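# Sort loose wooden strips into rows by colour

## Task

Put every loose wooden strip into the existing row that matches its colour, until no strip is left loose.

## Robot and tools

ROBOT. Two arms: left_arm carries a left hand and right_arm a right hand, which are mirror images. Each hand has index, middle and ring fingers plus a thumb, all rubber-tipped over the last 0.03 m. Base positions in the scene frame, nearly unrotated: left_arm (+0.032, +0.381, 0) m, right_arm (-0.039, -0.277, 0) m.

FRAMES. Scene frame: origin at table-top height, halfway between the nominal bases; +z up, +x out over the table, left_arm on the +y side. Image left and right do not match these names. Each arm reports its hand pose, Hand target and velocities in its own base frame. Fixed cameras and the table use the scene frame. Pose offsets use the axes of that arm's current Hand target.

Hand point axes: +z runs along the straight fingers toward the tips; +y points out of the palm face, and the palm sits at y = -0.062; +x runs across the palm away from the thumb on the right hand and toward it on the left. Knuckles are at z = -0.017. Straight fingertips end about 0.139 m beyond them. A rigid mast at the wrist (x +0.05 to +0.10, sign flipped on the left hand; z -0.16 to -0.11; up to y = +0.06) can hit things.

execute_actions(actions, cameras)
- actions: a list of actions that run in order. Each action is a list of 1 to 15 rows, one per 1/30 s step, so a full action lasts 0.5 s. If an action has fewer rows, its last row is held for the remaining steps.
- Each row is one list of 48 numbers in [-1, 1] covering both arms, even if only one moves:
  0-5 left dx, dy, dz, rx, ry, rz;
  6-21 the left hand's 16 hinge goals;
  22 left current_limit;
  23 left speed;
  24-29 right dx to rz;
  30-45 the right hand's 16 hinge goals;
  46 right current_limit;
  47 right speed.
- Pose numbers are offsets, not poses. Every row of an action is measured from the Hand target as it stood when that action began, not from the previous row. The next action starts again from the new target, so sending the same offset twice moves the hand twice. Scale: 1.0 means 0.6 m or 180 degrees. rx, ry, rz form one rotation vector.
- All zeros hold the current target and request it again. Commanded orientation is clipped to within 40 degrees of the measured orientation.
- Hinge order for each hand: index_abd, index_mcp, index_pip, index_dip, middle_abd, middle_mcp, middle_pip, middle_dip, ring_abd, ring_mcp, ring_pip, ring_dip, thumb_cmc, thumb_axl, thumb_mcp, thumb_ipl.
- Hinge numbers are absolute goals, scaled linearly between the two stops. Values below are (degrees at +1, degrees at -1; value when straight):
  _abd (-60, +60; 0.00), where -1 swings away from the thumb;
  _mcp (-18, +128; +0.75);
  _pip (-29, +108; +0.58);
  _dip (-21, +117; +0.70);
  thumb_cmc (-20, +120; +0.71), where -1 brings the thumb in front of the palm;
  thumb_axl (-27, +140; +0.68), which twists the thumb;
  thumb_mcp (-69, +109; +0.23);
  thumb_ipl (-77, +108; +0.17).
  Moving toward -1 curls the fingers toward the palm.
- current_limit: -1 to +1 maps linearly to 0 to 550 mA, with a floor of 11 mA. speed: set-points move at (speed+1)/2 of 8.5 rad/s. Both start at +0.4 and -0.6.
- A hand value of 0 is a real goal, not "no change". To leave a hand as it is, copy back its hand_goal, hand_current_limit and hand_speed.
- cameras: a list of names (cam_head_left, cam_head_right, cam_high) or ["all"]. [] means none. If left out or null, you get all cameras for an empty actions list and none otherwise. An unknown name invalidates the call. An empty actions list returns images and the full state.

zoom_image(camera, region): camera is cam_head_left, cam_head_right or cam_high. region is [x0, y0, x1, y1] in pixels of that camera's latest 896x504 image, with the origin at top-left and at most 504 by 504. Only cameras in the most recent images can be zoomed.

finished_scene(scene): give the current scene's number. It ends the scene for good. Call it only when every strip sits in its colour's row and stays there with the robot clear.

RESULTS
- Per arm: end_effector_position (m) and end_effector_quat_wxyz; Hand target (the last commanded pose after clipping, which the next offsets start from); joint positions.
- Joint velocities: shown as "within noise" when at rest.
- Joint torques: include the arm's own weight, are noisy, and entries 3 and 4 wrap at ±28 N m.
- Per hand, one entry per motor in hinge order:
  hand_goal and hand_measured, both on the -1..1 scale;
  hand_current_ma, where positive pushes toward -1;
  hand_state, one of moving, goal, blocked or overload.
- Also: step readings of positions during motion, and possibly MOTOR HOT or OVER-TEMPERATURE FAULT lines.
- The reported hand position may be a few cm off, especially at long reach.

MOTION TIPS
- The hand often stops short of its target, and the elbow sags under load. Resend the missing distance or aim higher. Very small moves may not start.
- To stop pressing against something, command the target back beyond the current hand point.
- If the wrist is near the waist axis, a small move can swing the whole arm.
- Grip force comes from placing a hinge goal beyond the object's surface; the current limit caps that force. Copying hand_measured back into the goals loosens a grip.

AVOID
- Dropping strips, releasing a strip that is still moving, slamming or hard pushing into the table or heavy things.
- Letting anything fall off or be left off the table; that fails the task.
- Contact between the two arms or hands, including one hand gripping the other's fingers.
- Currents of 495 mA or more for 5 s, which shut a motor down for 10 s.
- Long holds at full stretch or pushing toward unreachable poses. These heat the motors, and at 100 °C the arm's joints give way.
- Any arm stop. Hand commands sent during a stop are lost.
- Note that loose objects may occasionally be nudged by outside pushes.

CAMERAS. cam_head_left and cam_head_right sit on a shared bar on a stand behind the arms. cam_high looks down from above. All images are 896x504. The supplied calibration (K, distortion, T_world_to_cam in the scene frame) is approximate: poses can be off by a couple of degrees and some millimetres. It is most reliable near the image centre.

Each tool is called after "Call:" as name(argument=value, ...), one argument or row to a line, values as JSON.

## Session

Call:
execute_actions(
  actions=[],
)

Scene clock: 0.00 s.
left_arm: end_effector_position=(+0.5550, -0.2888, +0.3099) hand_goal=(+0.000, +0.754, +0.576, +0.696, +0.000, +0.754, +0.576, +0.696, +0.000, +0.754, +0.576, +0.696, +0.714, +0.678, +0.226, +0.168) hand_measured=(+0.000, +0.754, +0.576, +0.696, +0.000, +0.754, +0.576, +0.696, +0.000, +0.754, +0.576, +0.696, +0.714, +0.678, +0.226, +0.168) hand_current_ma=(+0, +0, +0, +0, +0, +0, +0, +0, +0, +0, +0, +0, +0, +0, +0, +0) hand_state=(goal, goal, goal, goal, goal, goal, goal, goal, goal, goal, goal, goal, goal, goal, goal, goal) hand_current_limit=0.40 hand_speed=-0.60 end_effector_quat_wxyz=(+0.382, +0.505, +0.653, +0.415) | right_arm: end_effector_position=(+0.4832, -0.0143, +0.3661) hand_goal=(+0.000, +0.754, +0.576, +0.696, +0.000, +0.754, +0.576, +0.696, +0.000, +0.754, +0.576, +0.696, +0.714, +0.678, +0.226, +0.168) hand_measured=(+0.000, +0.754, +0.576, +0.696, +0.000, +0.754, +0.576, +0.696, +0.000, +0.754, +0.576, +0.696, +0.714, +0.678, +0.226, +0.168) hand_current_ma=(+0, +0, +0, +0, +0, +0, +0, +0, +0, +0, +0, +0, +0, +0, +0, +0) hand_state=(goal, goal, goal, goal, goal, goal, goal, goal, goal, goal, goal, goal, goal, goal, goal, goal) hand_current_limit=0.40 hand_speed=-0.60 end_effector_quat_wxyz=(-0.045, +0.732, -0.086, +0.675)
Joint positions: left_arm=[-0.756 1.614 1.154 -0.115 -0.84 -0.535] | right_arm=[0.229 1.002 0.842 0.071 0.278 1.78]
Joint velocities: within noise
Joint torques (N m): no reading
Heat: left arm: hottest waist 32 °C; right arm: hottest elbow 30 °C.
Hand target: left_arm +0.5582, -0.2918, +0.3252; +0.395, +0.496, +0.653, +0.414 | right_arm +0.4869, -0.0134, +0.3796; -0.048, +0.724, -0.088, +0.683

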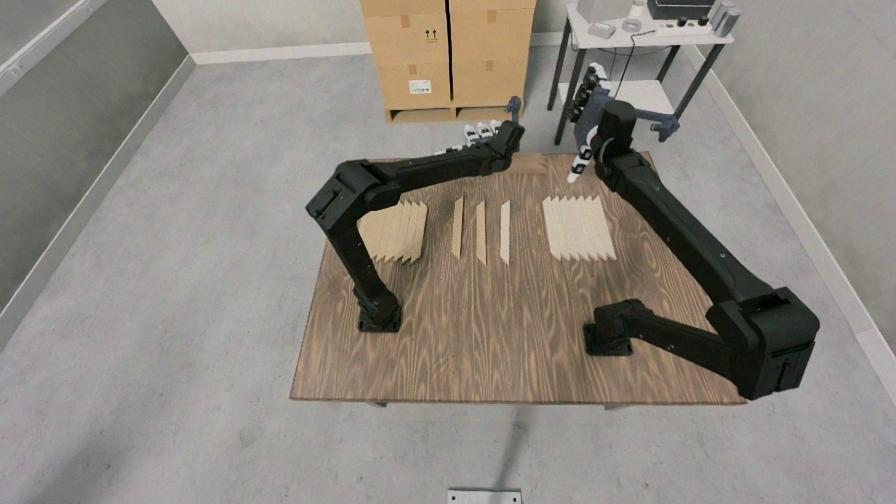

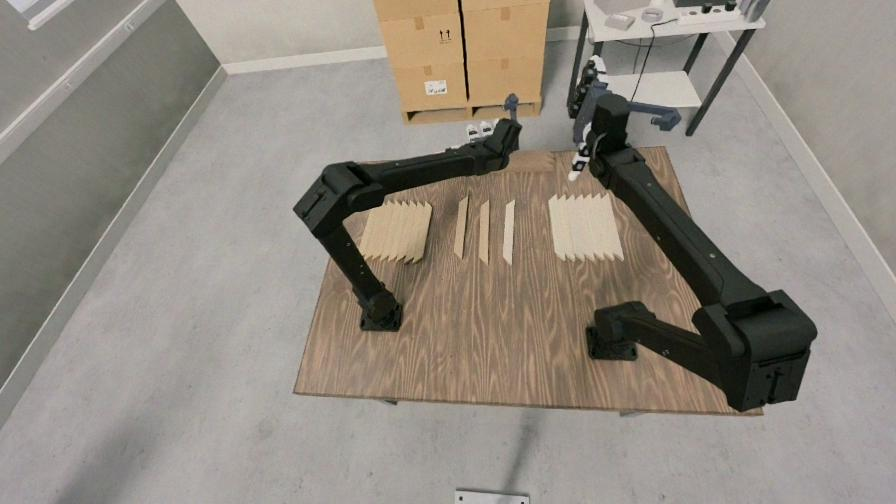

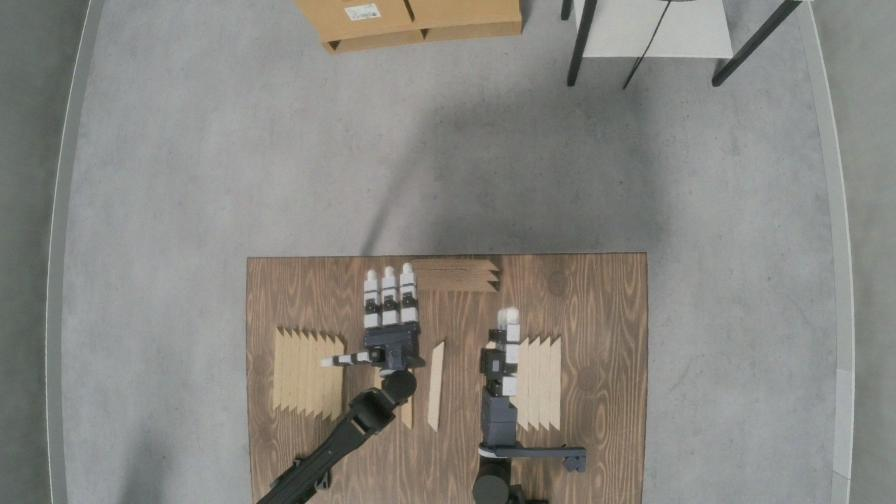

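Call:
zoom_image(
  camera="cam_head_left",
  region=[340, 140, 640, 300],
)

Call:
zoom_image(
  camera="cam_high",
  region=[240, 250, 600, 450],
)

Scaled by 1.680 from the camera's 896x504 image, which has a finer 1280x720 frame.

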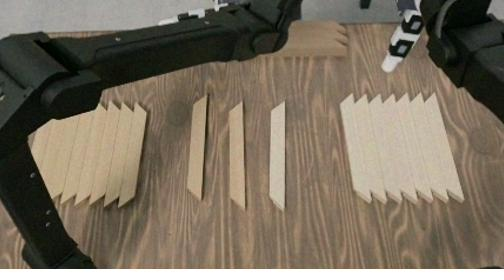

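Scaled by 1.400 from the camera's 896x504 image, which has a finer 1280x720 frame.

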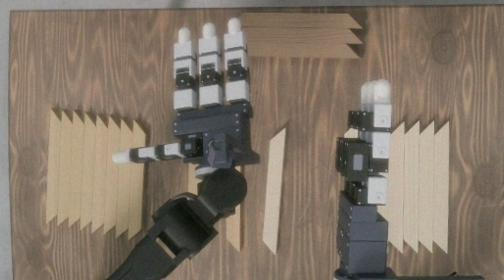

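Call:
execute_actions(
  actions=[
    [[0.195,0.033,-0.188,0.0758,-0.0795,0.1253,0,0.754,0.576,0.696,0,0.754,0.576,0.696,0,0.754,0.576,0.696,0.714,0.678,0.226,0.168,0.4,-0.6,0.095,0.165,-0.247,0,0,-0.167,0,0.754,0.576,0.696,0,0.754,0.576,0.696,0,0.754,0.576,0.696,0.714,0.678,0.226,0.168,0.4,-0.6]],
    [[0,0,0,0.0758,-0.0795,0.1253,0,0.754,0.576,0.696,0,0.754,0.576,0.696,0,0.754,0.576,0.696,0.714,0.678,0.226,0.168,0.4,-0.6,0,0,0,0,0,-0.167,0,0.754,0.576,0.696,0,0.754,0.576,0.696,0,0.754,0.576,0.696,0.714,0.678,0.226,0.168,0.4,-0.6]],
    [[0,0,0,0.0758,-0.0795,0.1253,0,0.754,0.576,0.696,0,0.754,0.576,0.696,0,0.754,0.576,0.696,0.714,0.678,0.226,0.168,0.4,-0.6,0,0,0,0,0,-0.167,0,0.754,0.576,0.696,0,0.754,0.576,0.696,0,0.754,0.576,0.696,0.714,0.678,0.226,0.168,0.4,-0.6]],
    [[0,0,0,0.0758,-0.0795,0.1253,0,0.754,0.576,0.696,0,0.754,0.576,0.696,0,0.754,0.576,0.696,0.714,0.678,0.226,0.168,0.4,-0.6,0,0,0,0,0,0,0,0.754,0.576,0.696,0,0.754,0.576,0.696,0,0.754,0.576,0.696,0.714,0.678,0.226,0.168,0.4,-0.6]],
  ],
  cameras=["all"],
)

Scene clock: 140.93 s.
left_arm: end_effector_position=(+0.4288, -0.1892, +0.3464) hand_goal=(+0.000, +0.754, +0.576, +0.696, +0.000, +0.754, +0.576, +0.696, +0.000, +0.754, +0.576, +0.696, +0.714, +0.678, +0.226, +0.168) hand_measured=(+0.000, +0.756, +0.576, +0.696, +0.000, +0.756, +0.576, +0.696, +0.000, +0.756, +0.576, +0.696, +0.718, +0.678, +0.224, +0.168) hand_current_ma=(+0, +0, +0, +0, +0, +0, +0, +0, +0, +0, +0, +0, +0, +0, +0, +0) hand_state=(goal, goal, goal, goal, goal, goal, goal, goal, goal, goal, goal, goal, goal, goal, goal, goal) hand_current_limit=0.40 hand_speed=-0.60 end_effector_quat_wxyz=(+0.025, +0.999, +0.014, +0.037) | right_arm: end_effector_position=(+0.3350, -0.1109, +0.4316) hand_goal=(+0.000, +0.754, +0.576, +0.696, +0.000, +0.754, +0.576, +0.696, +0.000, +0.754, +0.576, +0.696, +0.714, +0.678, +0.226, +0.168) hand_measured=(+0.002, +0.760, +0.576, +0.696, +0.002, +0.762, +0.576, +0.696, +0.002, +0.762, +0.576, +0.696, +0.722, +0.678, +0.226, +0.168) hand_current_ma=(+0, +4, +0, +0, +1, +5, +0, +0, +1, +5, +0, +0, +4, +0, +0, +0) hand_state=(goal, goal, goal, goal, goal, goal, goal, goal, goal, goal, goal, goal, goal, goal, goal, goal) hand_current_limit=0.40 hand_speed=-0.60 end_effector_quat_wxyz=(+0.445, +0.573, +0.449, +0.521)
Joint positions: left_arm=[-0.241 1.392 1.581 -1.676 0.029 1.299] | right_arm=[-0.383 0.472 0.486 -0.08 -0.34 0.177]
Joint torques (N m): left_arm=[0.32 -8 10.71 -0.05 0.06 0.09] | right_arm=[0.91 0.73 9.37 4.03 -0.32 -0.03]
Heat: left arm: hottest elbow 35 °C; right arm: hottest elbow 42 °C.
Hand target: left_arm +0.4370, -0.1913, +0.3702; +0.003, +1.000, +0.004, +0.003 | right_arm +0.3362, -0.1140, +0.4259; +0.449, +0.573, +0.451, +0.516
Off the commanded pose: left_arm 0.025 m, 5 deg | right_arm 0.007 m, 1 deg.
joint sent to its limit (left arm) — joint 4 (wrist pitch), lower limit. The joint targets are off in orientation, not in position.
Step readings (end_effector_position of left_arm | right_arm):
0: (+0.5550, -0.2888, +0.3099) | (+0.4832, -0.0143, +0.3661)
1: (+0.5548, -0.2892, +0.3097) | (+0.4828, -0.0148, +0.3671)
2: (+0.5524, -0.2895, +0.3062) | (+0.4799, -0.0174, +0.3692)
4: (+0.5321, -0.2762, +0.2991) | (+0.4597, -0.0336, +0.3746)
8: (+0.4731, -0.2272, +0.3215) | (+0.3946, -0.0799, +0.4015)
15: (+0.4328, -0.1873, +0.3923) | (+0.3352, -0.1037, +0.4538)
16: (+0.4313, -0.1886, +0.3902) | (+0.3336, -0.1051, +0.4539)
17: (+0.4303, -0.1935, +0.3805) | (+0.3330, -0.1065, +0.4538)
19: (+0.4260, -0.1994, +0.3573) | (+0.3337, -0.1080, +0.4466)
23: (+0.4216, -0.1833, +0.3216) | (+0.3386, -0.1091, +0.4210)
30: (+0.4260, -0.1815, +0.3364) | (+0.3399, -0.1122, +0.4197)
31: (+0.4257, -0.1839, +0.3395) | (+0.3396, -0.1124, +0.4215)
32: (+0.4236, -0.1868, +0.3405) | (+0.3392, -0.1124, +0.4239)
34: (+0.4200, -0.1905, +0.3411) | (+0.3386, -0.1115, +0.4264)
38: (+0.4288, -0.1810, +0.3459) | (+0.3366, -0.1138, +0.4219)
45: (+0.4323, -0.1841, +0.3416) | (+0.3347, -0.1142, +0.4275)
46: (+0.4312, -0.1854, +0.3408) | (+0.3346, -0.1138, +0.4286)
47: (+0.4278, -0.1857, +0.3397) | (+0.3345, -0.1135, +0.4294)
49: (+0.4245, -0.1863, +0.3419) | (+0.3345, -0.1128, +0.4305)
53: (+0.4361, -0.1859, +0.3516) | (+0.3345, -0.1121, +0.4314)
60: (+0.4325, -0.1876, +0.3416) | (+0.3350, -0.1113, +0.4314)

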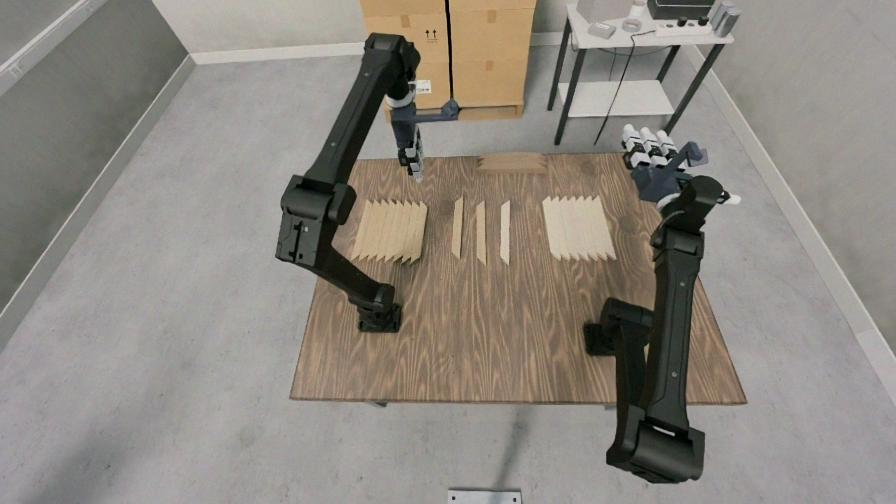

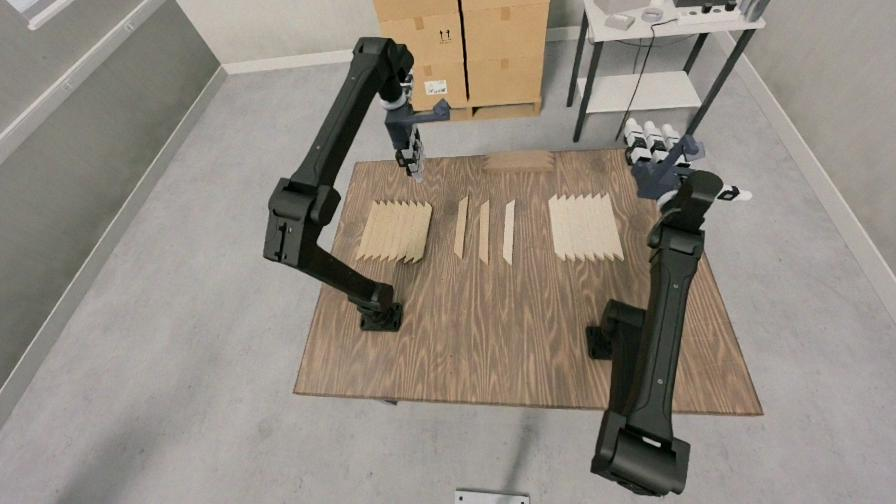

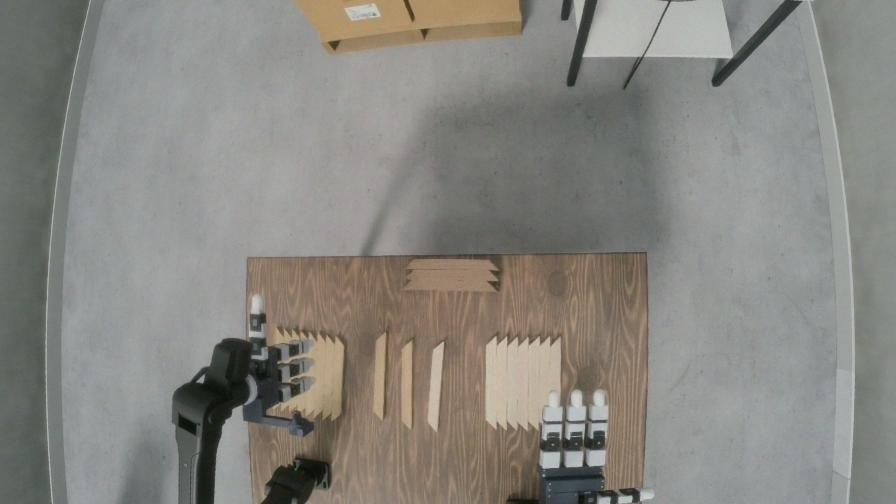

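Call:
zoom_image(
  camera="cam_high",
  region=[260, 310, 460, 440],
)

Call:
zoom_image(
  camera="cam_high",
  region=[390, 240, 590, 440],
)

Call:
zoom_image(
  camera="cam_head_left",
  region=[340, 140, 520, 280],
)

Scaled by 2.520 from the camera's 896x504 image, which has a finer 1280x720 frame.

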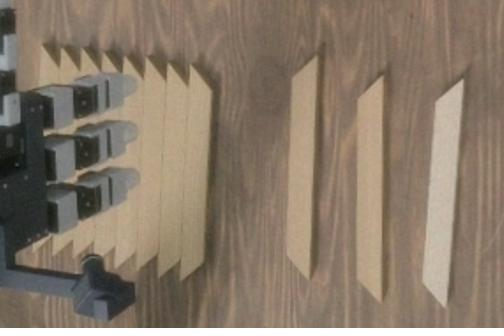

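Scaled by 2.520 from the camera's 896x504 image, which has a finer 1280x720 frame.

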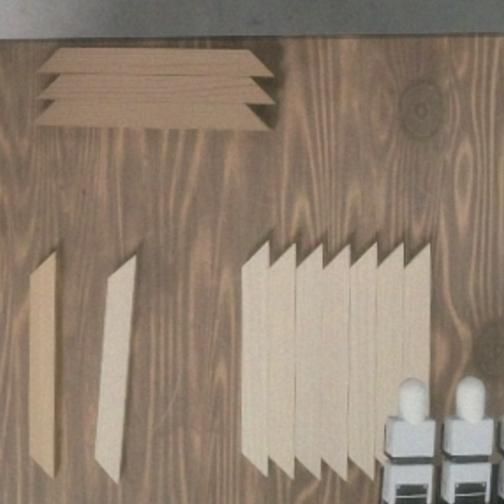

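Scaled by 2.800 from the camera's 896x504 image, which has a finer 1280x720 frame.

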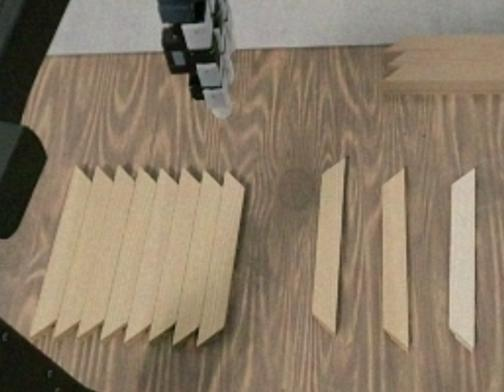

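Call:
execute_actions(
  actions=[
    [[-0.076,0.051,0.142,0,0,0,0,0.342,0.576,0.696,0,0.342,0.576,0.696,0,0.342,0.576,0.696,0.714,0.678,0.226,0.168,0.4,-0.6,0,0,0,0,0,0,0,0.754,0.576,0.696,0,0.754,0.576,0.696,0,0.754,0.576,0.696,0.714,0.678,0.226,0.168,0.4,-0.6]],
    [[-0.076,0.051,0.142,0,0,0,0,0.342,0.576,0.696,0,0.342,0.576,0.696,0,0.342,0.576,0.696,0.714,0.678,0.226,0.168,0.4,-0.6,0,0,0,0,0,0,0,0.754,0.576,0.696,0,0.754,0.576,0.696,0,0.754,0.576,0.696,0.714,0.678,0.226,0.168,0.4,-0.6]],
    [[0,0,0,0,0,0,0,0.342,0.576,0.696,0,0.342,0.576,0.696,0,0.342,0.576,0.696,0.714,0.678,0.226,0.168,0.4,-0.6,0,0,0,0,0,0,0,0.754,0.576,0.696,0,0.754,0.576,0.696,0,0.754,0.576,0.696,0.714,0.678,0.226,0.168,0.4,-0.6]],
  ],
  cameras=["cam_high","cam_head_left"],
)

Call:
zoom_image(
  camera="cam_high",
  region=[260, 290, 480, 450],
)

Scene clock: 290.77 s.
left_arm: end_effector_position=(+0.3479, -0.2541, +0.1975) hand_goal=(+0.000, +0.342, +0.576, +0.696, +0.000, +0.342, +0.576, +0.696, +0.000, +0.342, +0.576, +0.696, +0.714, +0.678, +0.226, +0.168) hand_measured=(+0.000, +0.350, +0.576, +0.696, +0.000, +0.350, +0.576, +0.696, +0.000, +0.350, +0.576, +0.696, +0.714, +0.678, +0.222, +0.168) hand_current_ma=(+0, +2, +0, +0, +0, +2, +0, +0, +0, +2, +0, +0, +0, +0, -1, +0) hand_state=(goal, goal, goal, goal, goal, goal, goal, goal, goal, goal, goal, goal, goal, goal, goal, goal) hand_current_limit=0.40 hand_speed=-0.60 end_effector_quat_wxyz=(+0.001, +1.000, +0.000, -0.005) | right_arm: end_effector_position=(+0.3350, -0.1109, +0.4316) hand_goal=(+0.000, +0.754, +0.576, +0.696, +0.000, +0.754, +0.576, +0.696, +0.000, +0.754, +0.576, +0.696, +0.714, +0.678, +0.226, +0.168) hand_measured=(+0.002, +0.760, +0.576, +0.696, +0.002, +0.762, +0.576, +0.696, +0.002, +0.762, +0.576, +0.696, +0.722, +0.678, +0.226, +0.168) hand_current_ma=(+0, +4, +0, +0, +1, +5, +0, +0, +1, +5, +0, +0, +4, +0, +0, +0) hand_state=(goal, goal, goal, goal, goal, goal, goal, goal, goal, goal, goal, goal, goal, goal, goal, goal) hand_current_limit=0.40 hand_speed=-0.60 end_effector_quat_wxyz=(+0.445, +0.573, +0.449, +0.521)
Joint positions: left_arm=[-0.476 1.318 1.136 -1.397 0.005 1.095] | right_arm=[-0.383 0.472 0.486 -0.08 -0.34 0.177]
Joint torques (N m): left_arm=[0.09 -7.88 6.06 0.55 0.12 -0.17] | right_arm=[0.79 0.62 9.35 4.01 -0.32 -0.02]
Heat: left arm: hottest elbow 42 °C; right arm: hottest elbow 41 °C.
Hand target: left_arm +0.3471, -0.2542, +0.1996; +0.003, +1.000, +0.004, +0.003 | right_arm +0.3363, -0.1140, +0.4259; +0.449, +0.573, +0.451, +0.517
Off the commanded pose: left_arm 0.002 m, 1 deg | right_arm 0.007 m, 1 deg.
Step readings (end_effector_position of left_arm | right_arm):
0: (+0.4287, -0.1892, +0.3464) | (+0.3350, -0.1109, +0.4316)
1: (+0.4287, -0.1892, +0.3463) | (+0.3350, -0.1109, +0.4316)
2: (+0.4283, -0.1892, +0.3438) | (+0.3350, -0.1109, +0.4316)
4: (+0.4232, -0.1930, +0.3336) | (+0.3350, -0.1109, +0.4316)
8: (+0.3966, -0.2119, +0.2975) | (+0.3350, -0.1109, +0.4316)
15: (+0.3893, -0.2241, +0.2836) | (+0.3350, -0.1109, +0.4316)
16: (+0.3896, -0.2240, +0.2820) | (+0.3350, -0.1109, +0.4316)
17: (+0.3887, -0.2256, +0.2763) | (+0.3350, -0.1109, +0.4316)
19: (+0.3807, -0.2278, +0.2569) | (+0.3350, -0.1109, +0.4316)
23: (+0.3464, -0.2401, +0.2074) | (+0.3350, -0.1109, +0.4316)
30: (+0.3444, -0.2536, +0.1957) | (+0.3350, -0.1109, +0.4316)
31: (+0.3453, -0.2538, +0.1961) | (+0.3350, -0.1109, +0.4316)
32: (+0.3459, -0.2540, +0.1965) | (+0.3350, -0.1109, +0.4316)
34: (+0.3466, -0.2540, +0.1972) | (+0.3350, -0.1109, +0.4316)
38: (+0.3474, -0.2541, +0.1975) | (+0.3350, -0.1109, +0.4316)
45: (+0.3478, -0.2541, +0.1975) | (+0.3350, -0.1109, +0.4316)
Images, in order (width x height): cam_head_left 896x504, cam_high 896x504.

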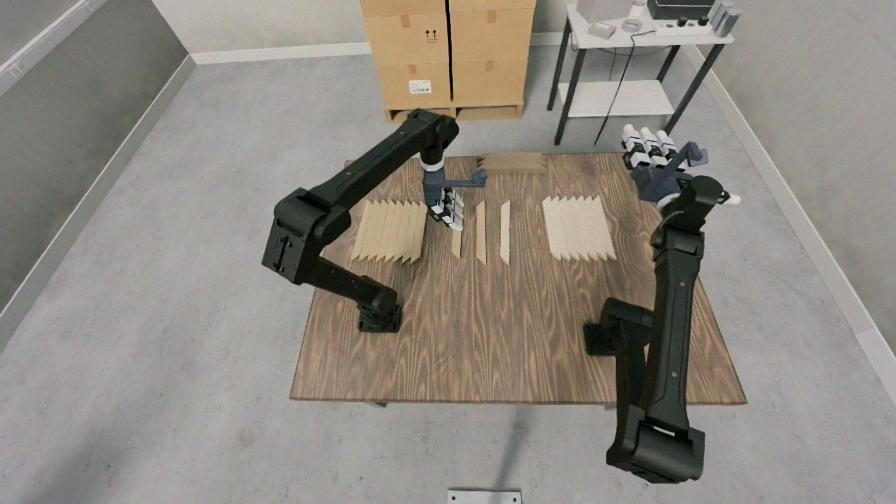

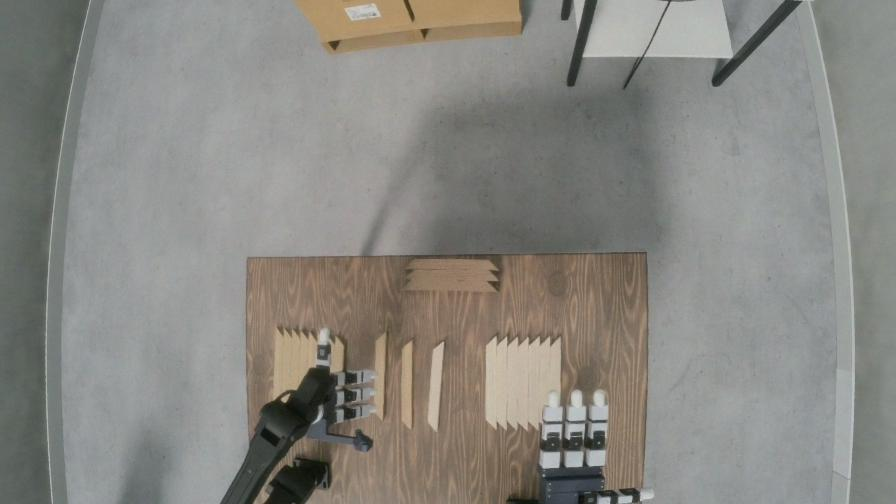

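Scaled by 2.291 from the camera's 896x504 image, which has a finer 1280x720 frame.

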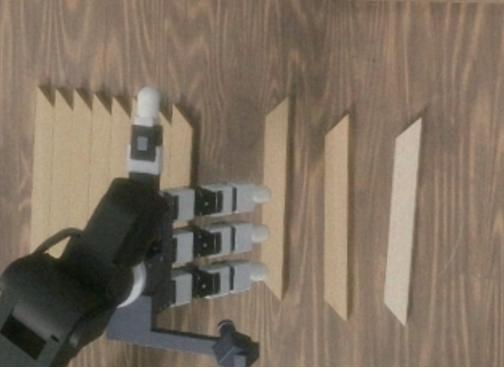

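Call:
execute_actions(
  actions=[
    [[0.0367,-0.0233,0.1167,0,0,0,0,0.342,0.576,0.696,0,0.342,0.576,0.696,0,0.342,0.576,0.696,0.714,0.678,0.226,0.168,0.4,-0.6,0,0,0,0,0,0,0,0.754,0.576,0.696,0,0.754,0.576,0.696,0,0.754,0.576,0.696,0.714,0.678,0.226,0.168,0.4,-0.6]],
  ],
  cameras=["cam_high","cam_head_left"],
)

Call:
zoom_image(
  camera="cam_high",
  region=[260, 290, 480, 450],
)

Call:
zoom_image(
  camera="cam_head_left",
  region=[380, 150, 560, 280],
)

Scene clock: 314.83 s.
left_arm: end_effector_position=(+0.3676, -0.2411, +0.1294) hand_goal=(+0.000, +0.342, +0.576, +0.696, +0.000, +0.342, +0.576, +0.696, +0.000, +0.342, +0.576, +0.696, +0.714, +0.678, +0.226, +0.168) hand_measured=(+0.000, +0.348, +0.576, +0.696, +0.000, +0.350, +0.576, +0.696, +0.000, +0.348, +0.576, +0.696, +0.714, +0.678, +0.222, +0.168) hand_current_ma=(+0, +2, +0, +0, +0, +2, +0, +0, +0, +1, +0, +0, +0, +0, -1, +0) hand_state=(goal, goal, goal, goal, goal, goal, goal, goal, goal, goal, goal, goal, goal, goal, goal, goal) hand_current_limit=0.40 hand_speed=-0.60 end_effector_quat_wxyz=(+0.000, +1.000, +0.007, -0.001) | right_arm: end_effector_position=(+0.3350, -0.1109, +0.4316) hand_goal=(+0.000, +0.754, +0.576, +0.696, +0.000, +0.754, +0.576, +0.696, +0.000, +0.754, +0.576, +0.696, +0.714, +0.678, +0.226, +0.168) hand_measured=(+0.002, +0.760, +0.576, +0.696, +0.002, +0.762, +0.576, +0.696, +0.002, +0.762, +0.576, +0.696, +0.722, +0.678, +0.226, +0.168) hand_current_ma=(+0, +4, +0, +0, +1, +5, +0, +0, +1, +5, +0, +0, +4, +0, +0, +0) hand_state=(goal, goal, goal, goal, goal, goal, goal, goal, goal, goal, goal, goal, goal, goal, goal, goal) hand_current_limit=0.40 hand_speed=-0.60 end_effector_quat_wxyz=(+0.445, +0.573, +0.449, +0.521)
Joint positions: left_arm=[-0.425 1.394 1.024 -1.203 0.002 1.132] | right_arm=[-0.383 0.472 0.486 -0.08 -0.34 0.177]
Joint torques (N m): left_arm=[0.79 -7.24 6.37 0.68 0.24 0.09] | right_arm=[0.85 0.67 9.35 4.03 -0.31 -0.02]
Heat: left arm: hottest elbow 38 °C; right arm: hottest elbow 41 °C.
Hand target: left_arm +0.3694, -0.2404, +0.1297; +0.003, +1.000, +0.004, +0.003 | right_arm +0.3363, -0.1140, +0.4259; +0.449, +0.573, +0.451, +0.517
Off the commanded pose: left_arm 0.002 m, 1 deg | right_arm 0.007 m, 1 deg.
Step readings (end_effector_position of left_arm | right_arm):
0: (+0.3479, -0.2541, +0.1975) | (+0.3350, -0.1109, +0.4316)
1: (+0.3479, -0.2540, +0.1968) | (+0.3350, -0.1109, +0.4316)
2: (+0.3499, -0.2543, +0.1938) | (+0.3350, -0.1109, +0.4316)
4: (+0.3546, -0.2536, +0.1835) | (+0.3350, -0.1109, +0.4316)
8: (+0.3594, -0.2434, +0.1485) | (+0.3350, -0.1109, +0.4316)
15: (+0.3669, -0.2405, +0.1291) | (+0.3350, -0.1109, +0.4316)
Images, in order (width x height): cam_head_left 896x504, cam_high 896x504.

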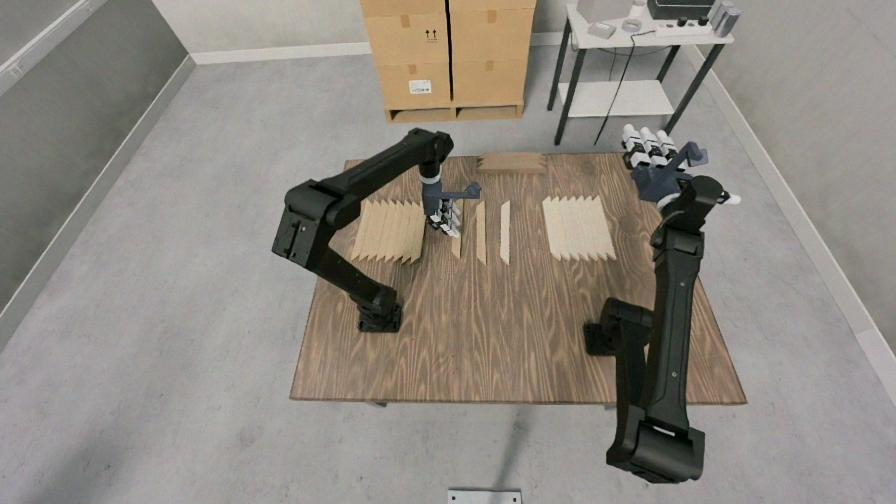

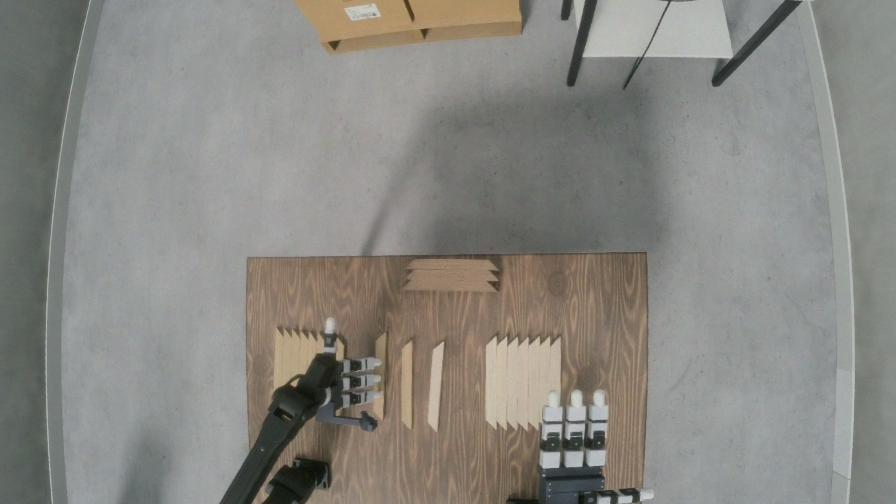

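Scaled by 2.291 from the camera's 896x504 image, which has a finer 1280x720 frame.

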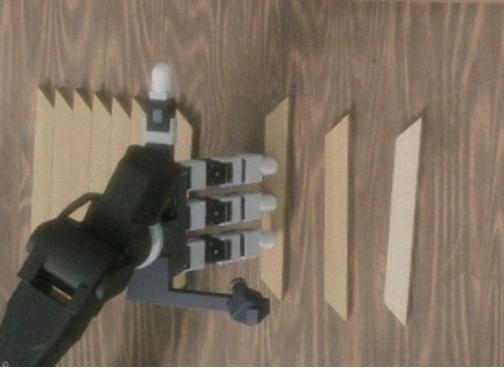

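Scaled by 2.800 from the camera's 896x504 image, which has a finer 1280x720 frame.

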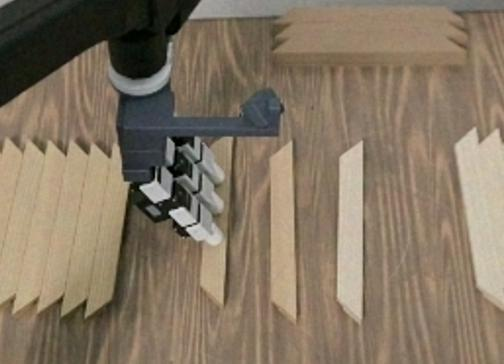

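Call:
execute_actions(
  actions=[
    [[0,0.0083,0.0225,0,0,0,0,0.342,0.576,0.696,0,0.342,0.576,0.696,0,0.342,0.576,0.696,0.714,0.678,0.226,0.168,0.4,-0.6,0,0,0,0,0,0,0,0.754,0.576,0.696,0,0.754,0.576,0.696,0,0.754,0.576,0.696,0.714,0.678,0.226,0.168,0.4,-0.6]],
  ],
  cameras=["cam_high","cam_head_left"],
)

Call:
zoom_image(
  camera="cam_head_left",
  region=[420, 180, 500, 280],
)

Scene clock: 338.80 s.
left_arm: end_effector_position=(+0.3723, -0.2432, +0.1250) hand_goal=(+0.000, +0.342, +0.576, +0.696, +0.000, +0.342, +0.576, +0.696, +0.000, +0.342, +0.576, +0.696, +0.714, +0.678, +0.226, +0.168) hand_measured=(+0.000, +0.344, +0.576, +0.696, +0.000, +0.348, +0.576, +0.696, +0.000, +0.348, +0.576, +0.696, +0.714, +0.678, +0.222, +0.168) hand_current_ma=(+0, +0, +0, +0, +0, +1, +0, +0, +0, +1, +0, +0, +0, +0, -1, +0) hand_state=(goal, goal, goal, goal, goal, goal, goal, goal, goal, goal, goal, goal, goal, goal, goal, goal) hand_current_limit=0.40 hand_speed=-0.60 end_effector_quat_wxyz=(+0.005, +1.000, +0.007, +0.008) | right_arm: end_effector_position=(+0.3350, -0.1109, +0.4316) hand_goal=(+0.000, +0.754, +0.576, +0.696, +0.000, +0.754, +0.576, +0.696, +0.000, +0.754, +0.576, +0.696, +0.714, +0.678, +0.226, +0.168) hand_measured=(+0.002, +0.760, +0.576, +0.696, +0.002, +0.762, +0.576, +0.696, +0.002, +0.762, +0.576, +0.696, +0.722, +0.678, +0.226, +0.168) hand_current_ma=(+0, +4, +0, +0, +1, +5, +0, +0, +1, +5, +0, +0, +4, +0, +0, +0) hand_state=(goal, goal, goal, goal, goal, goal, goal, goal, goal, goal, goal, goal, goal, goal, goal, goal) hand_current_limit=0.40 hand_speed=-0.60 end_effector_quat_wxyz=(+0.445, +0.573, +0.449, +0.521)
Joint positions: left_arm=[-0.425 1.4 1.014 -1.166 0.002 1.132] | right_arm=[-0.383 0.472 0.486 -0.08 -0.34 0.177]
Joint torques (N m): left_arm=[-0.32 -6.59 5.57 0.65 0.27 -0.05] | right_arm=[0.67 0.67 9.42 4.03 -0.32 -0.02]
Heat: left arm: hottest elbow 35 °C; right arm: hottest elbow 41 °C.
Hand target: left_arm +0.3695, -0.2454, +0.1160; +0.003, +1.000, +0.004, +0.003 | right_arm +0.3363, -0.1140, +0.4259; +0.449, +0.573, +0.451, +0.517
Off the commanded pose: left_arm 0.009 m, 1 deg | right_arm 0.007 m, 1 deg.
Step readings (end_effector_position of left_arm | right_arm):
0: (+0.3675, -0.2411, +0.1294) | (+0.3350, -0.1109, +0.4316)
1: (+0.3677, -0.2412, +0.1295) | (+0.3350, -0.1109, +0.4316)
2: (+0.3683, -0.2415, +0.1295) | (+0.3350, -0.1109, +0.4316)
4: (+0.3705, -0.2425, +0.1294) | (+0.3350, -0.1109, +0.4316)
8: (+0.3720, -0.2432, +0.1267) | (+0.3350, -0.1109, +0.4316)
15: (+0.3723, -0.2432, +0.1250) | (+0.3350, -0.1109, +0.4316)
Images, in order (width x height): cam_head_left 896x504, cam_high 896x504.

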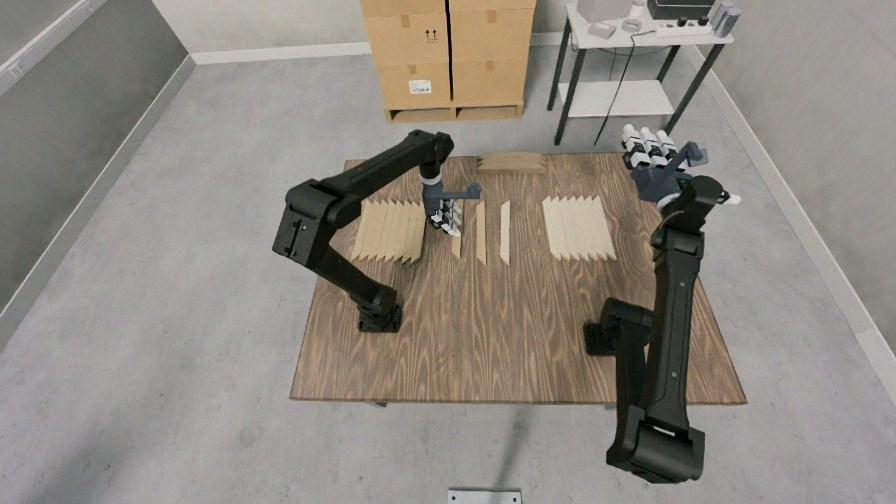

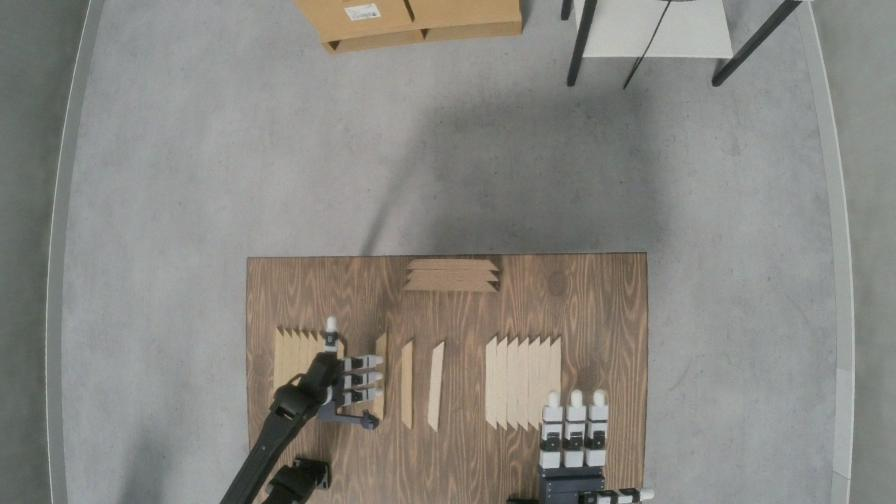

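Scaled by 5.040 from the camera's 896x504 image, which has a finer 1280x720 frame.

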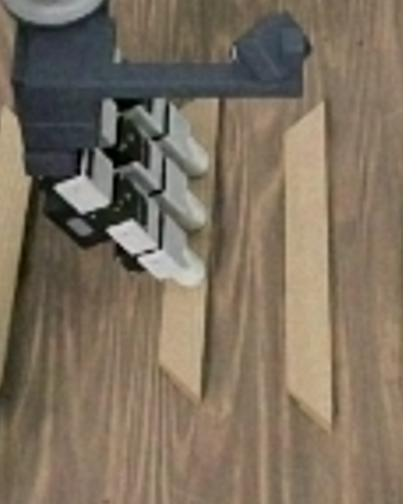

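Call:
execute_actions(
  actions=[
    [[0,0,0.0167,0,0,0,0,0.342,0.576,0.696,0,0.342,0.576,0.696,0,0.342,0.576,0.696,0.714,0.678,0.226,0.168,0.4,-0.6,0,0,0,0,0,0,0,0.754,0.576,0.696,0,0.754,0.576,0.696,0,0.754,0.576,0.696,0.714,0.678,0.226,0.168,0.4,-0.6]],
  ],
  cameras=["cam_high"],
)

Call:
zoom_image(
  camera="cam_high",
  region=[260, 290, 480, 450],
)

Scene clock: 351.53 s.
left_arm: end_effector_position=(+0.3741, -0.2446, +0.1232) hand_goal=(+0.000, +0.342, +0.576, +0.696, +0.000, +0.342, +0.576, +0.696, +0.000, +0.342, +0.576, +0.696, +0.714, +0.678, +0.226, +0.168) hand_measured=(-0.002, +0.338, +0.574, +0.696, -0.002, +0.336, +0.574, +0.696, -0.002, +0.336, +0.572, +0.696, +0.714, +0.678, +0.222, +0.168) hand_current_ma=(+0, -1, +0, +0, +0, -1, +0, +0, +0, -1, -1, +0, +0, +0, -1, +0) hand_state=(goal, goal, goal, goal, goal, goal, goal, goal, goal, goal, goal, goal, goal, goal, goal, goal) hand_current_limit=0.40 hand_speed=-0.60 end_effector_quat_wxyz=(+0.009, +1.000, +0.007, +0.014) | right_arm: end_effector_position=(+0.3350, -0.1109, +0.4316) hand_goal=(+0.000, +0.754, +0.576, +0.696, +0.000, +0.754, +0.576, +0.696, +0.000, +0.754, +0.576, +0.696, +0.714, +0.678, +0.226, +0.168) hand_measured=(+0.002, +0.760, +0.576, +0.696, +0.002, +0.762, +0.576, +0.696, +0.002, +0.762, +0.576, +0.696, +0.722, +0.678, +0.226, +0.168) hand_current_ma=(+0, +4, +0, +0, +1, +5, +0, +0, +1, +5, +0, +0, +4, +0, +0, +0) hand_state=(goal, goal, goal, goal, goal, goal, goal, goal, goal, goal, goal, goal, goal, goal, goal, goal) hand_current_limit=0.40 hand_speed=-0.60 end_effector_quat_wxyz=(+0.445, +0.573, +0.449, +0.521)
Joint positions: left_arm=[-0.425 1.4 1.006 -1.145 0.004 1.132] | right_arm=[-0.383 0.472 0.486 -0.08 -0.34 0.177]
Joint torques (N m): left_arm=[-0.38 -6.01 4.96 0.88 0.17 -0.05] | right_arm=[0.85 0.62 9.37 4.03 -0.32 -0.02]
Heat: left arm: hottest elbow 34 °C; right arm: hottest elbow 41 °C.
Hand target: left_arm +0.3695, -0.2455, +0.1061; +0.003, +1.000, +0.004, +0.002 | right_arm +0.3363, -0.1140, +0.4259; +0.449, +0.573, +0.451, +0.517
Off the commanded pose: left_arm 0.018 m, 1 deg | right_arm 0.007 m, 1 deg.
Step readings (end_effector_position of left_arm | right_arm):
0: (+0.3723, -0.2432, +0.1250) | (+0.3350, -0.1109, +0.4316)
1: (+0.3724, -0.2433, +0.1250) | (+0.3350, -0.1109, +0.4316)
2: (+0.3726, -0.2434, +0.1247) | (+0.3350, -0.1109, +0.4316)
4: (+0.3731, -0.2437, +0.1239) | (+0.3350, -0.1109, +0.4316)
8: (+0.3739, -0.2443, +0.1235) | (+0.3350, -0.1109, +0.4316)
15: (+0.3742, -0.2445, +0.1232) | (+0.3350, -0.1109, +0.4316)
Images, in order (width x height): cam_high 896x504.

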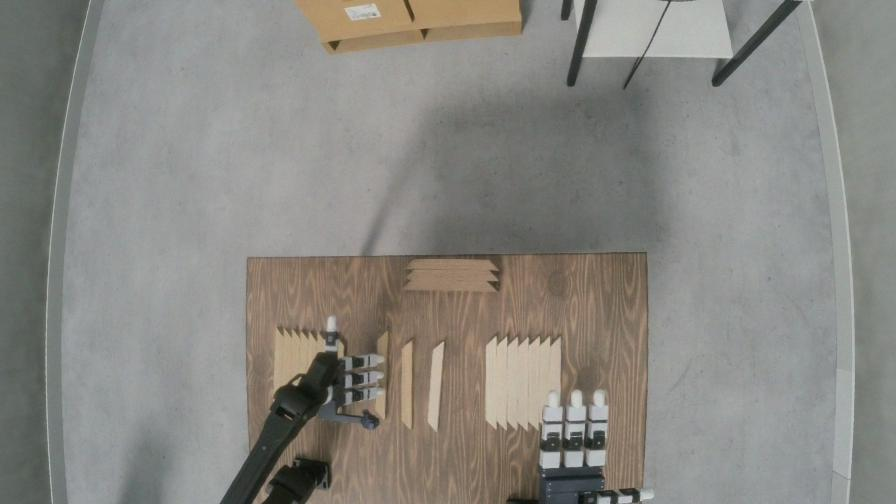

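Scaled by 2.291 from the camera's 896x504 image, which has a finer 1280x720 frame.

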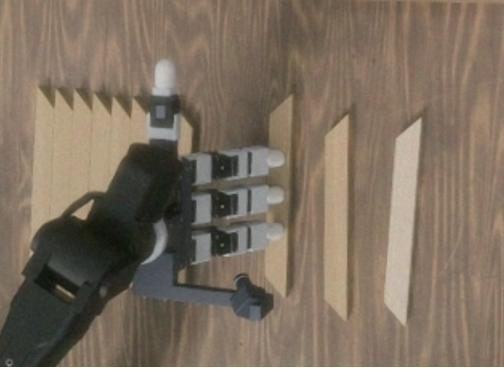

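Call:
execute_actions(
  actions=[
    [[-0.0095,-0.05,0,0,0,0.0043,0,0.342,0.576,0.696,0,0.342,0.576,0.696,0,0.342,0.576,0.696,0.714,0.678,0.226,0.168,0.4,-0.6,0,0,0,0,0,0,0,0.754,0.576,0.696,0,0.754,0.576,0.696,0,0.754,0.576,0.696,0.714,0.678,0.226,0.168,0.4,-0.6]],
    [[-0.0095,-0.05,0,0,0,0.0043,0,0.342,0.576,0.696,0,0.342,0.576,0.696,0,0.342,0.576,0.696,0.714,0.678,0.226,0.168,0.4,-0.6,0,0,0,0,0,0,0,0.754,0.576,0.696,0,0.754,0.576,0.696,0,0.754,0.576,0.696,0.714,0.678,0.226,0.168,0.4,-0.6]],
  ],
  cameras=["cam_high"],
)

Call:
zoom_image(
  camera="cam_high",
  region=[260, 290, 480, 450],
)

Scene clock: 364.50 s.
left_arm: end_effector_position=(+0.3675, -0.1937, +0.1201) hand_goal=(+0.000, +0.342, +0.576, +0.696, +0.000, +0.342, +0.576, +0.696, +0.000, +0.342, +0.576, +0.696, +0.714, +0.678, +0.226, +0.168) hand_measured=(+0.000, +0.320, +0.562, +0.688, +0.002, +0.316, +0.562, +0.690, +0.002, +0.314, +0.558, +0.688, +0.714, +0.678, +0.222, +0.168) hand_current_ma=(+0, -13, -5, -2, +0, -18, -5, -2, +0, -20, -9, -2, +0, +0, -1, +0) hand_state=(goal, blocked, goal, goal, goal, blocked, goal, goal, goal, blocked, goal, goal, goal, goal, goal, goal) hand_current_limit=0.40 hand_speed=-0.60 end_effector_quat_wxyz=(+0.014, +1.000, -0.004, +0.017) | right_arm: end_effector_position=(+0.3350, -0.1109, +0.4316) hand_goal=(+0.000, +0.754, +0.576, +0.696, +0.000, +0.754, +0.576, +0.696, +0.000, +0.754, +0.576, +0.696, +0.714, +0.678, +0.226, +0.168) hand_measured=(+0.002, +0.760, +0.576, +0.696, +0.002, +0.762, +0.576, +0.696, +0.002, +0.762, +0.576, +0.696, +0.722, +0.678, +0.226, +0.168) hand_current_ma=(+0, +4, +0, +0, +1, +5, +0, +0, +1, +5, +0, +0, +4, +0, +0, +0) hand_state=(goal, goal, goal, goal, goal, goal, goal, goal, goal, goal, goal, goal, goal, goal, goal, goal) hand_current_limit=0.40 hand_speed=-0.60 end_effector_quat_wxyz=(+0.445, +0.573, +0.449, +0.521)
Joint positions: left_arm=[-0.295 1.339 0.935 -1.126 0.016 1.282] | right_arm=[-0.383 0.472 0.486 -0.08 -0.34 0.177]
Joint torques (N m): left_arm=[1.2 -6.18 4.57 0.17 -0.27 0.18] | right_arm=[0.85 0.67 9.36 4.04 -0.31 -0.03]
Heat: left arm: hottest elbow 33 °C; right arm: hottest elbow 41 °C.
Hand target: left_arm +0.3582, -0.1855, +0.1058; +0.003, +1.000, -0.010, +0.003 | right_arm +0.3363, -0.1140, +0.4259; +0.449, +0.573, +0.451, +0.517
Off the commanded pose: left_arm 0.019 m, 2 deg | right_arm 0.007 m, 1 deg.
Step readings (end_effector_position of left_arm | right_arm):
0: (+0.3741, -0.2446, +0.1232) | (+0.3350, -0.1109, +0.4316)
1: (+0.3739, -0.2445, +0.1229) | (+0.3350, -0.1109, +0.4316)
2: (+0.3734, -0.2438, +0.1222) | (+0.3350, -0.1109, +0.4316)
4: (+0.3736, -0.2395, +0.1219) | (+0.3350, -0.1109, +0.4316)
8: (+0.3722, -0.2300, +0.1206) | (+0.3350, -0.1109, +0.4316)
15: (+0.3716, -0.2250, +0.1205) | (+0.3350, -0.1109, +0.4316)
16: (+0.3714, -0.2247, +0.1205) | (+0.3350, -0.1109, +0.4316)
17: (+0.3705, -0.2236, +0.1202) | (+0.3350, -0.1109, +0.4316)
19: (+0.3686, -0.2175, +0.1197) | (+0.3350, -0.1109, +0.4316)
23: (+0.3680, -0.2003, +0.1202) | (+0.3350, -0.1109, +0.4316)
30: (+0.3677, -0.1940, +0.1200) | (+0.3350, -0.1109, +0.4316)
Images, in order (width x height): cam_high 896x504.

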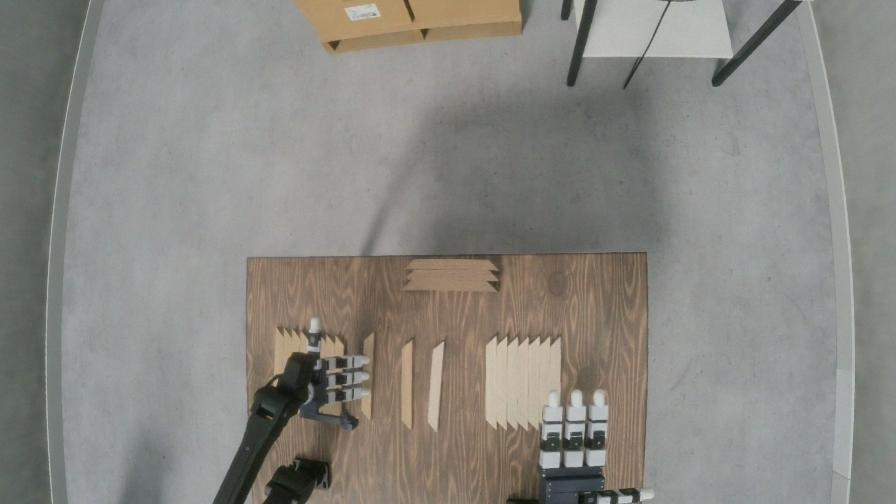

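Scaled by 2.291 from the camera's 896x504 image, which has a finer 1280x720 frame.

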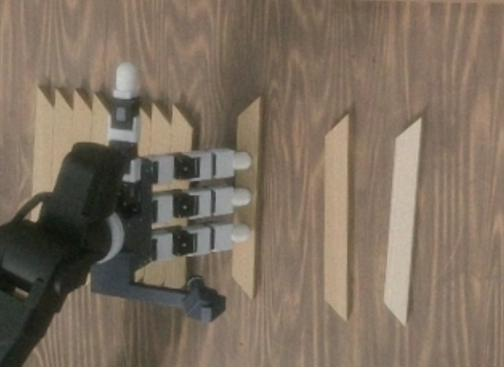

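Call:
execute_actions(
  actions=[
    [[-0.0085,-0.04,0,0,0,0.002,0,0.342,0.576,0.696,0,0.342,0.576,0.696,0,0.342,0.576,0.696,0.714,0.678,0.226,0.168,0.4,-0.6,0,0,0,0,0,0,0,0.754,0.576,0.696,0,0.754,0.576,0.696,0,0.754,0.576,0.696,0.714,0.678,0.226,0.168,0.4,-0.6]],
    [[-0.0085,-0.03,0,0,0,0.002,0,0.342,0.576,0.696,0,0.342,0.576,0.696,0,0.342,0.576,0.696,0.714,0.678,0.226,0.168,0.4,-0.6,0,0,0,0,0,0,0,0.754,0.576,0.696,0,0.754,0.576,0.696,0,0.754,0.576,0.696,0.714,0.678,0.226,0.168,0.4,-0.6]],
  ],
  cameras=["cam_high"],
)

Call:
zoom_image(
  camera="cam_high",
  region=[260, 310, 420, 440],
)

Scene clock: 383.93 s.
left_arm: end_effector_position=(+0.3596, -0.1520, +0.1198) hand_goal=(+0.000, +0.342, +0.576, +0.696, +0.000, +0.342, +0.576, +0.696, +0.000, +0.342, +0.576, +0.696, +0.714, +0.678, +0.226, +0.168) hand_measured=(+0.000, +0.320, +0.562, +0.688, +0.002, +0.314, +0.562, +0.688, +0.002, +0.312, +0.556, +0.688, +0.714, +0.678, +0.222, +0.168) hand_current_ma=(+0, -13, -5, -2, +0, -20, -6, -2, +0, -23, -10, -2, +0, +0, -1, +0) hand_state=(goal, blocked, goal, goal, goal, blocked, goal, goal, goal, blocked, blocked, goal, goal, goal, goal, goal) hand_current_limit=0.40 hand_speed=-0.60 end_effector_quat_wxyz=(+0.014, +1.000, -0.012, +0.019) | right_arm: end_effector_position=(+0.3350, -0.1109, +0.4316) hand_goal=(+0.000, +0.754, +0.576, +0.696, +0.000, +0.754, +0.576, +0.696, +0.000, +0.754, +0.576, +0.696, +0.714, +0.678, +0.226, +0.168) hand_measured=(+0.002, +0.760, +0.576, +0.696, +0.002, +0.762, +0.576, +0.696, +0.002, +0.762, +0.576, +0.696, +0.722, +0.678, +0.226, +0.168) hand_current_ma=(+0, +4, +0, +0, +1, +5, +0, +0, +1, +5, +0, +0, +4, +0, +0, +0) hand_state=(goal, goal, goal, goal, goal, goal, goal, goal, goal, goal, goal, goal, goal, goal, goal, goal) hand_current_limit=0.40 hand_speed=-0.60 end_effector_quat_wxyz=(+0.445, +0.573, +0.449, +0.521)
Joint positions: left_arm=[-0.182 1.293 0.891 -1.126 0.02 1.411] | right_arm=[-0.383 0.472 0.486 -0.08 -0.34 0.177]
Joint torques (N m): left_arm=[1.61 -5.66 4.53 0.06 -0.35 0.14] | right_arm=[0.79 0.67 9.39 4.05 -0.32 -0.02]
Heat: left arm: hottest elbow 32 °C; right arm: hottest elbow 41 °C.
Hand target: left_arm +0.3489, -0.1433, +0.1055; +0.003, +1.000, -0.016, +0.003 | right_arm +0.3363, -0.1140, +0.4259; +0.449, +0.573, +0.451, +0.517
Off the commanded pose: left_arm 0.020 m, 2 deg | right_arm 0.007 m, 1 deg.
Step readings (end_effector_position of left_arm | right_arm):
0: (+0.3675, -0.1937, +0.1201) | (+0.3350, -0.1109, +0.4316)
1: (+0.3674, -0.1934, +0.1200) | (+0.3350, -0.1109, +0.4316)
2: (+0.3672, -0.1918, +0.1198) | (+0.3350, -0.1109, +0.4316)
4: (+0.3652, -0.1877, +0.1196) | (+0.3350, -0.1109, +0.4316)
8: (+0.3643, -0.1746, +0.1198) | (+0.3350, -0.1109, +0.4316)
15: (+0.3637, -0.1701, +0.1198) | (+0.3350, -0.1109, +0.4316)
16: (+0.3636, -0.1699, +0.1199) | (+0.3350, -0.1109, +0.4316)
17: (+0.3632, -0.1692, +0.1197) | (+0.3350, -0.1109, +0.4316)
19: (+0.3618, -0.1656, +0.1195) | (+0.3350, -0.1109, +0.4316)
23: (+0.3606, -0.1554, +0.1198) | (+0.3350, -0.1109, +0.4316)
30: (+0.3598, -0.1523, +0.1198) | (+0.3350, -0.1109, +0.4316)
Images, in order (width x height): cam_high 896x504.

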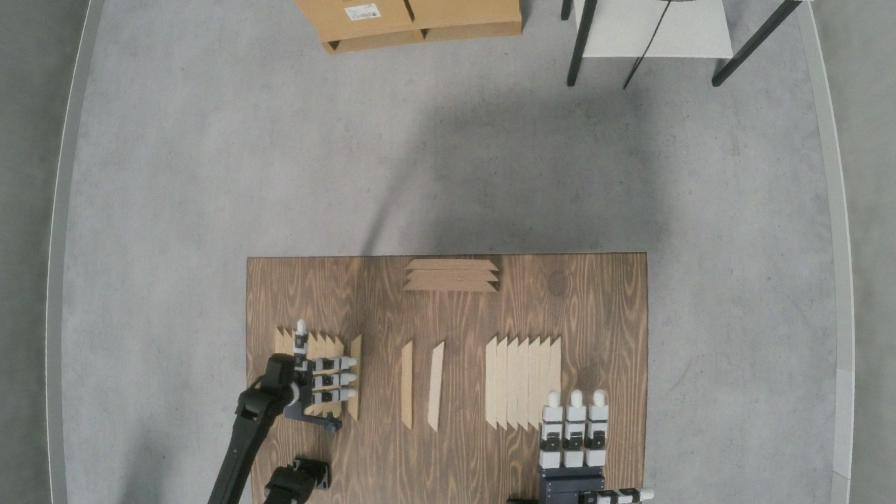

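Scaled by 3.150 from the camera's 896x504 image, which has a finer 1280x720 frame.

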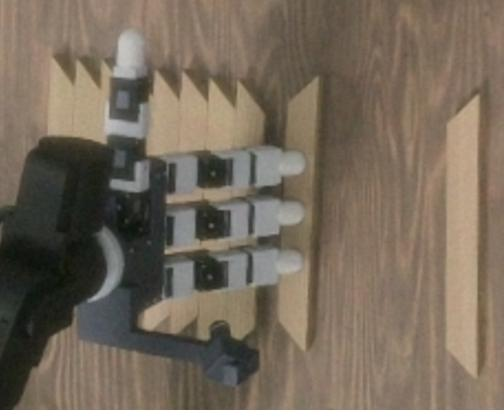

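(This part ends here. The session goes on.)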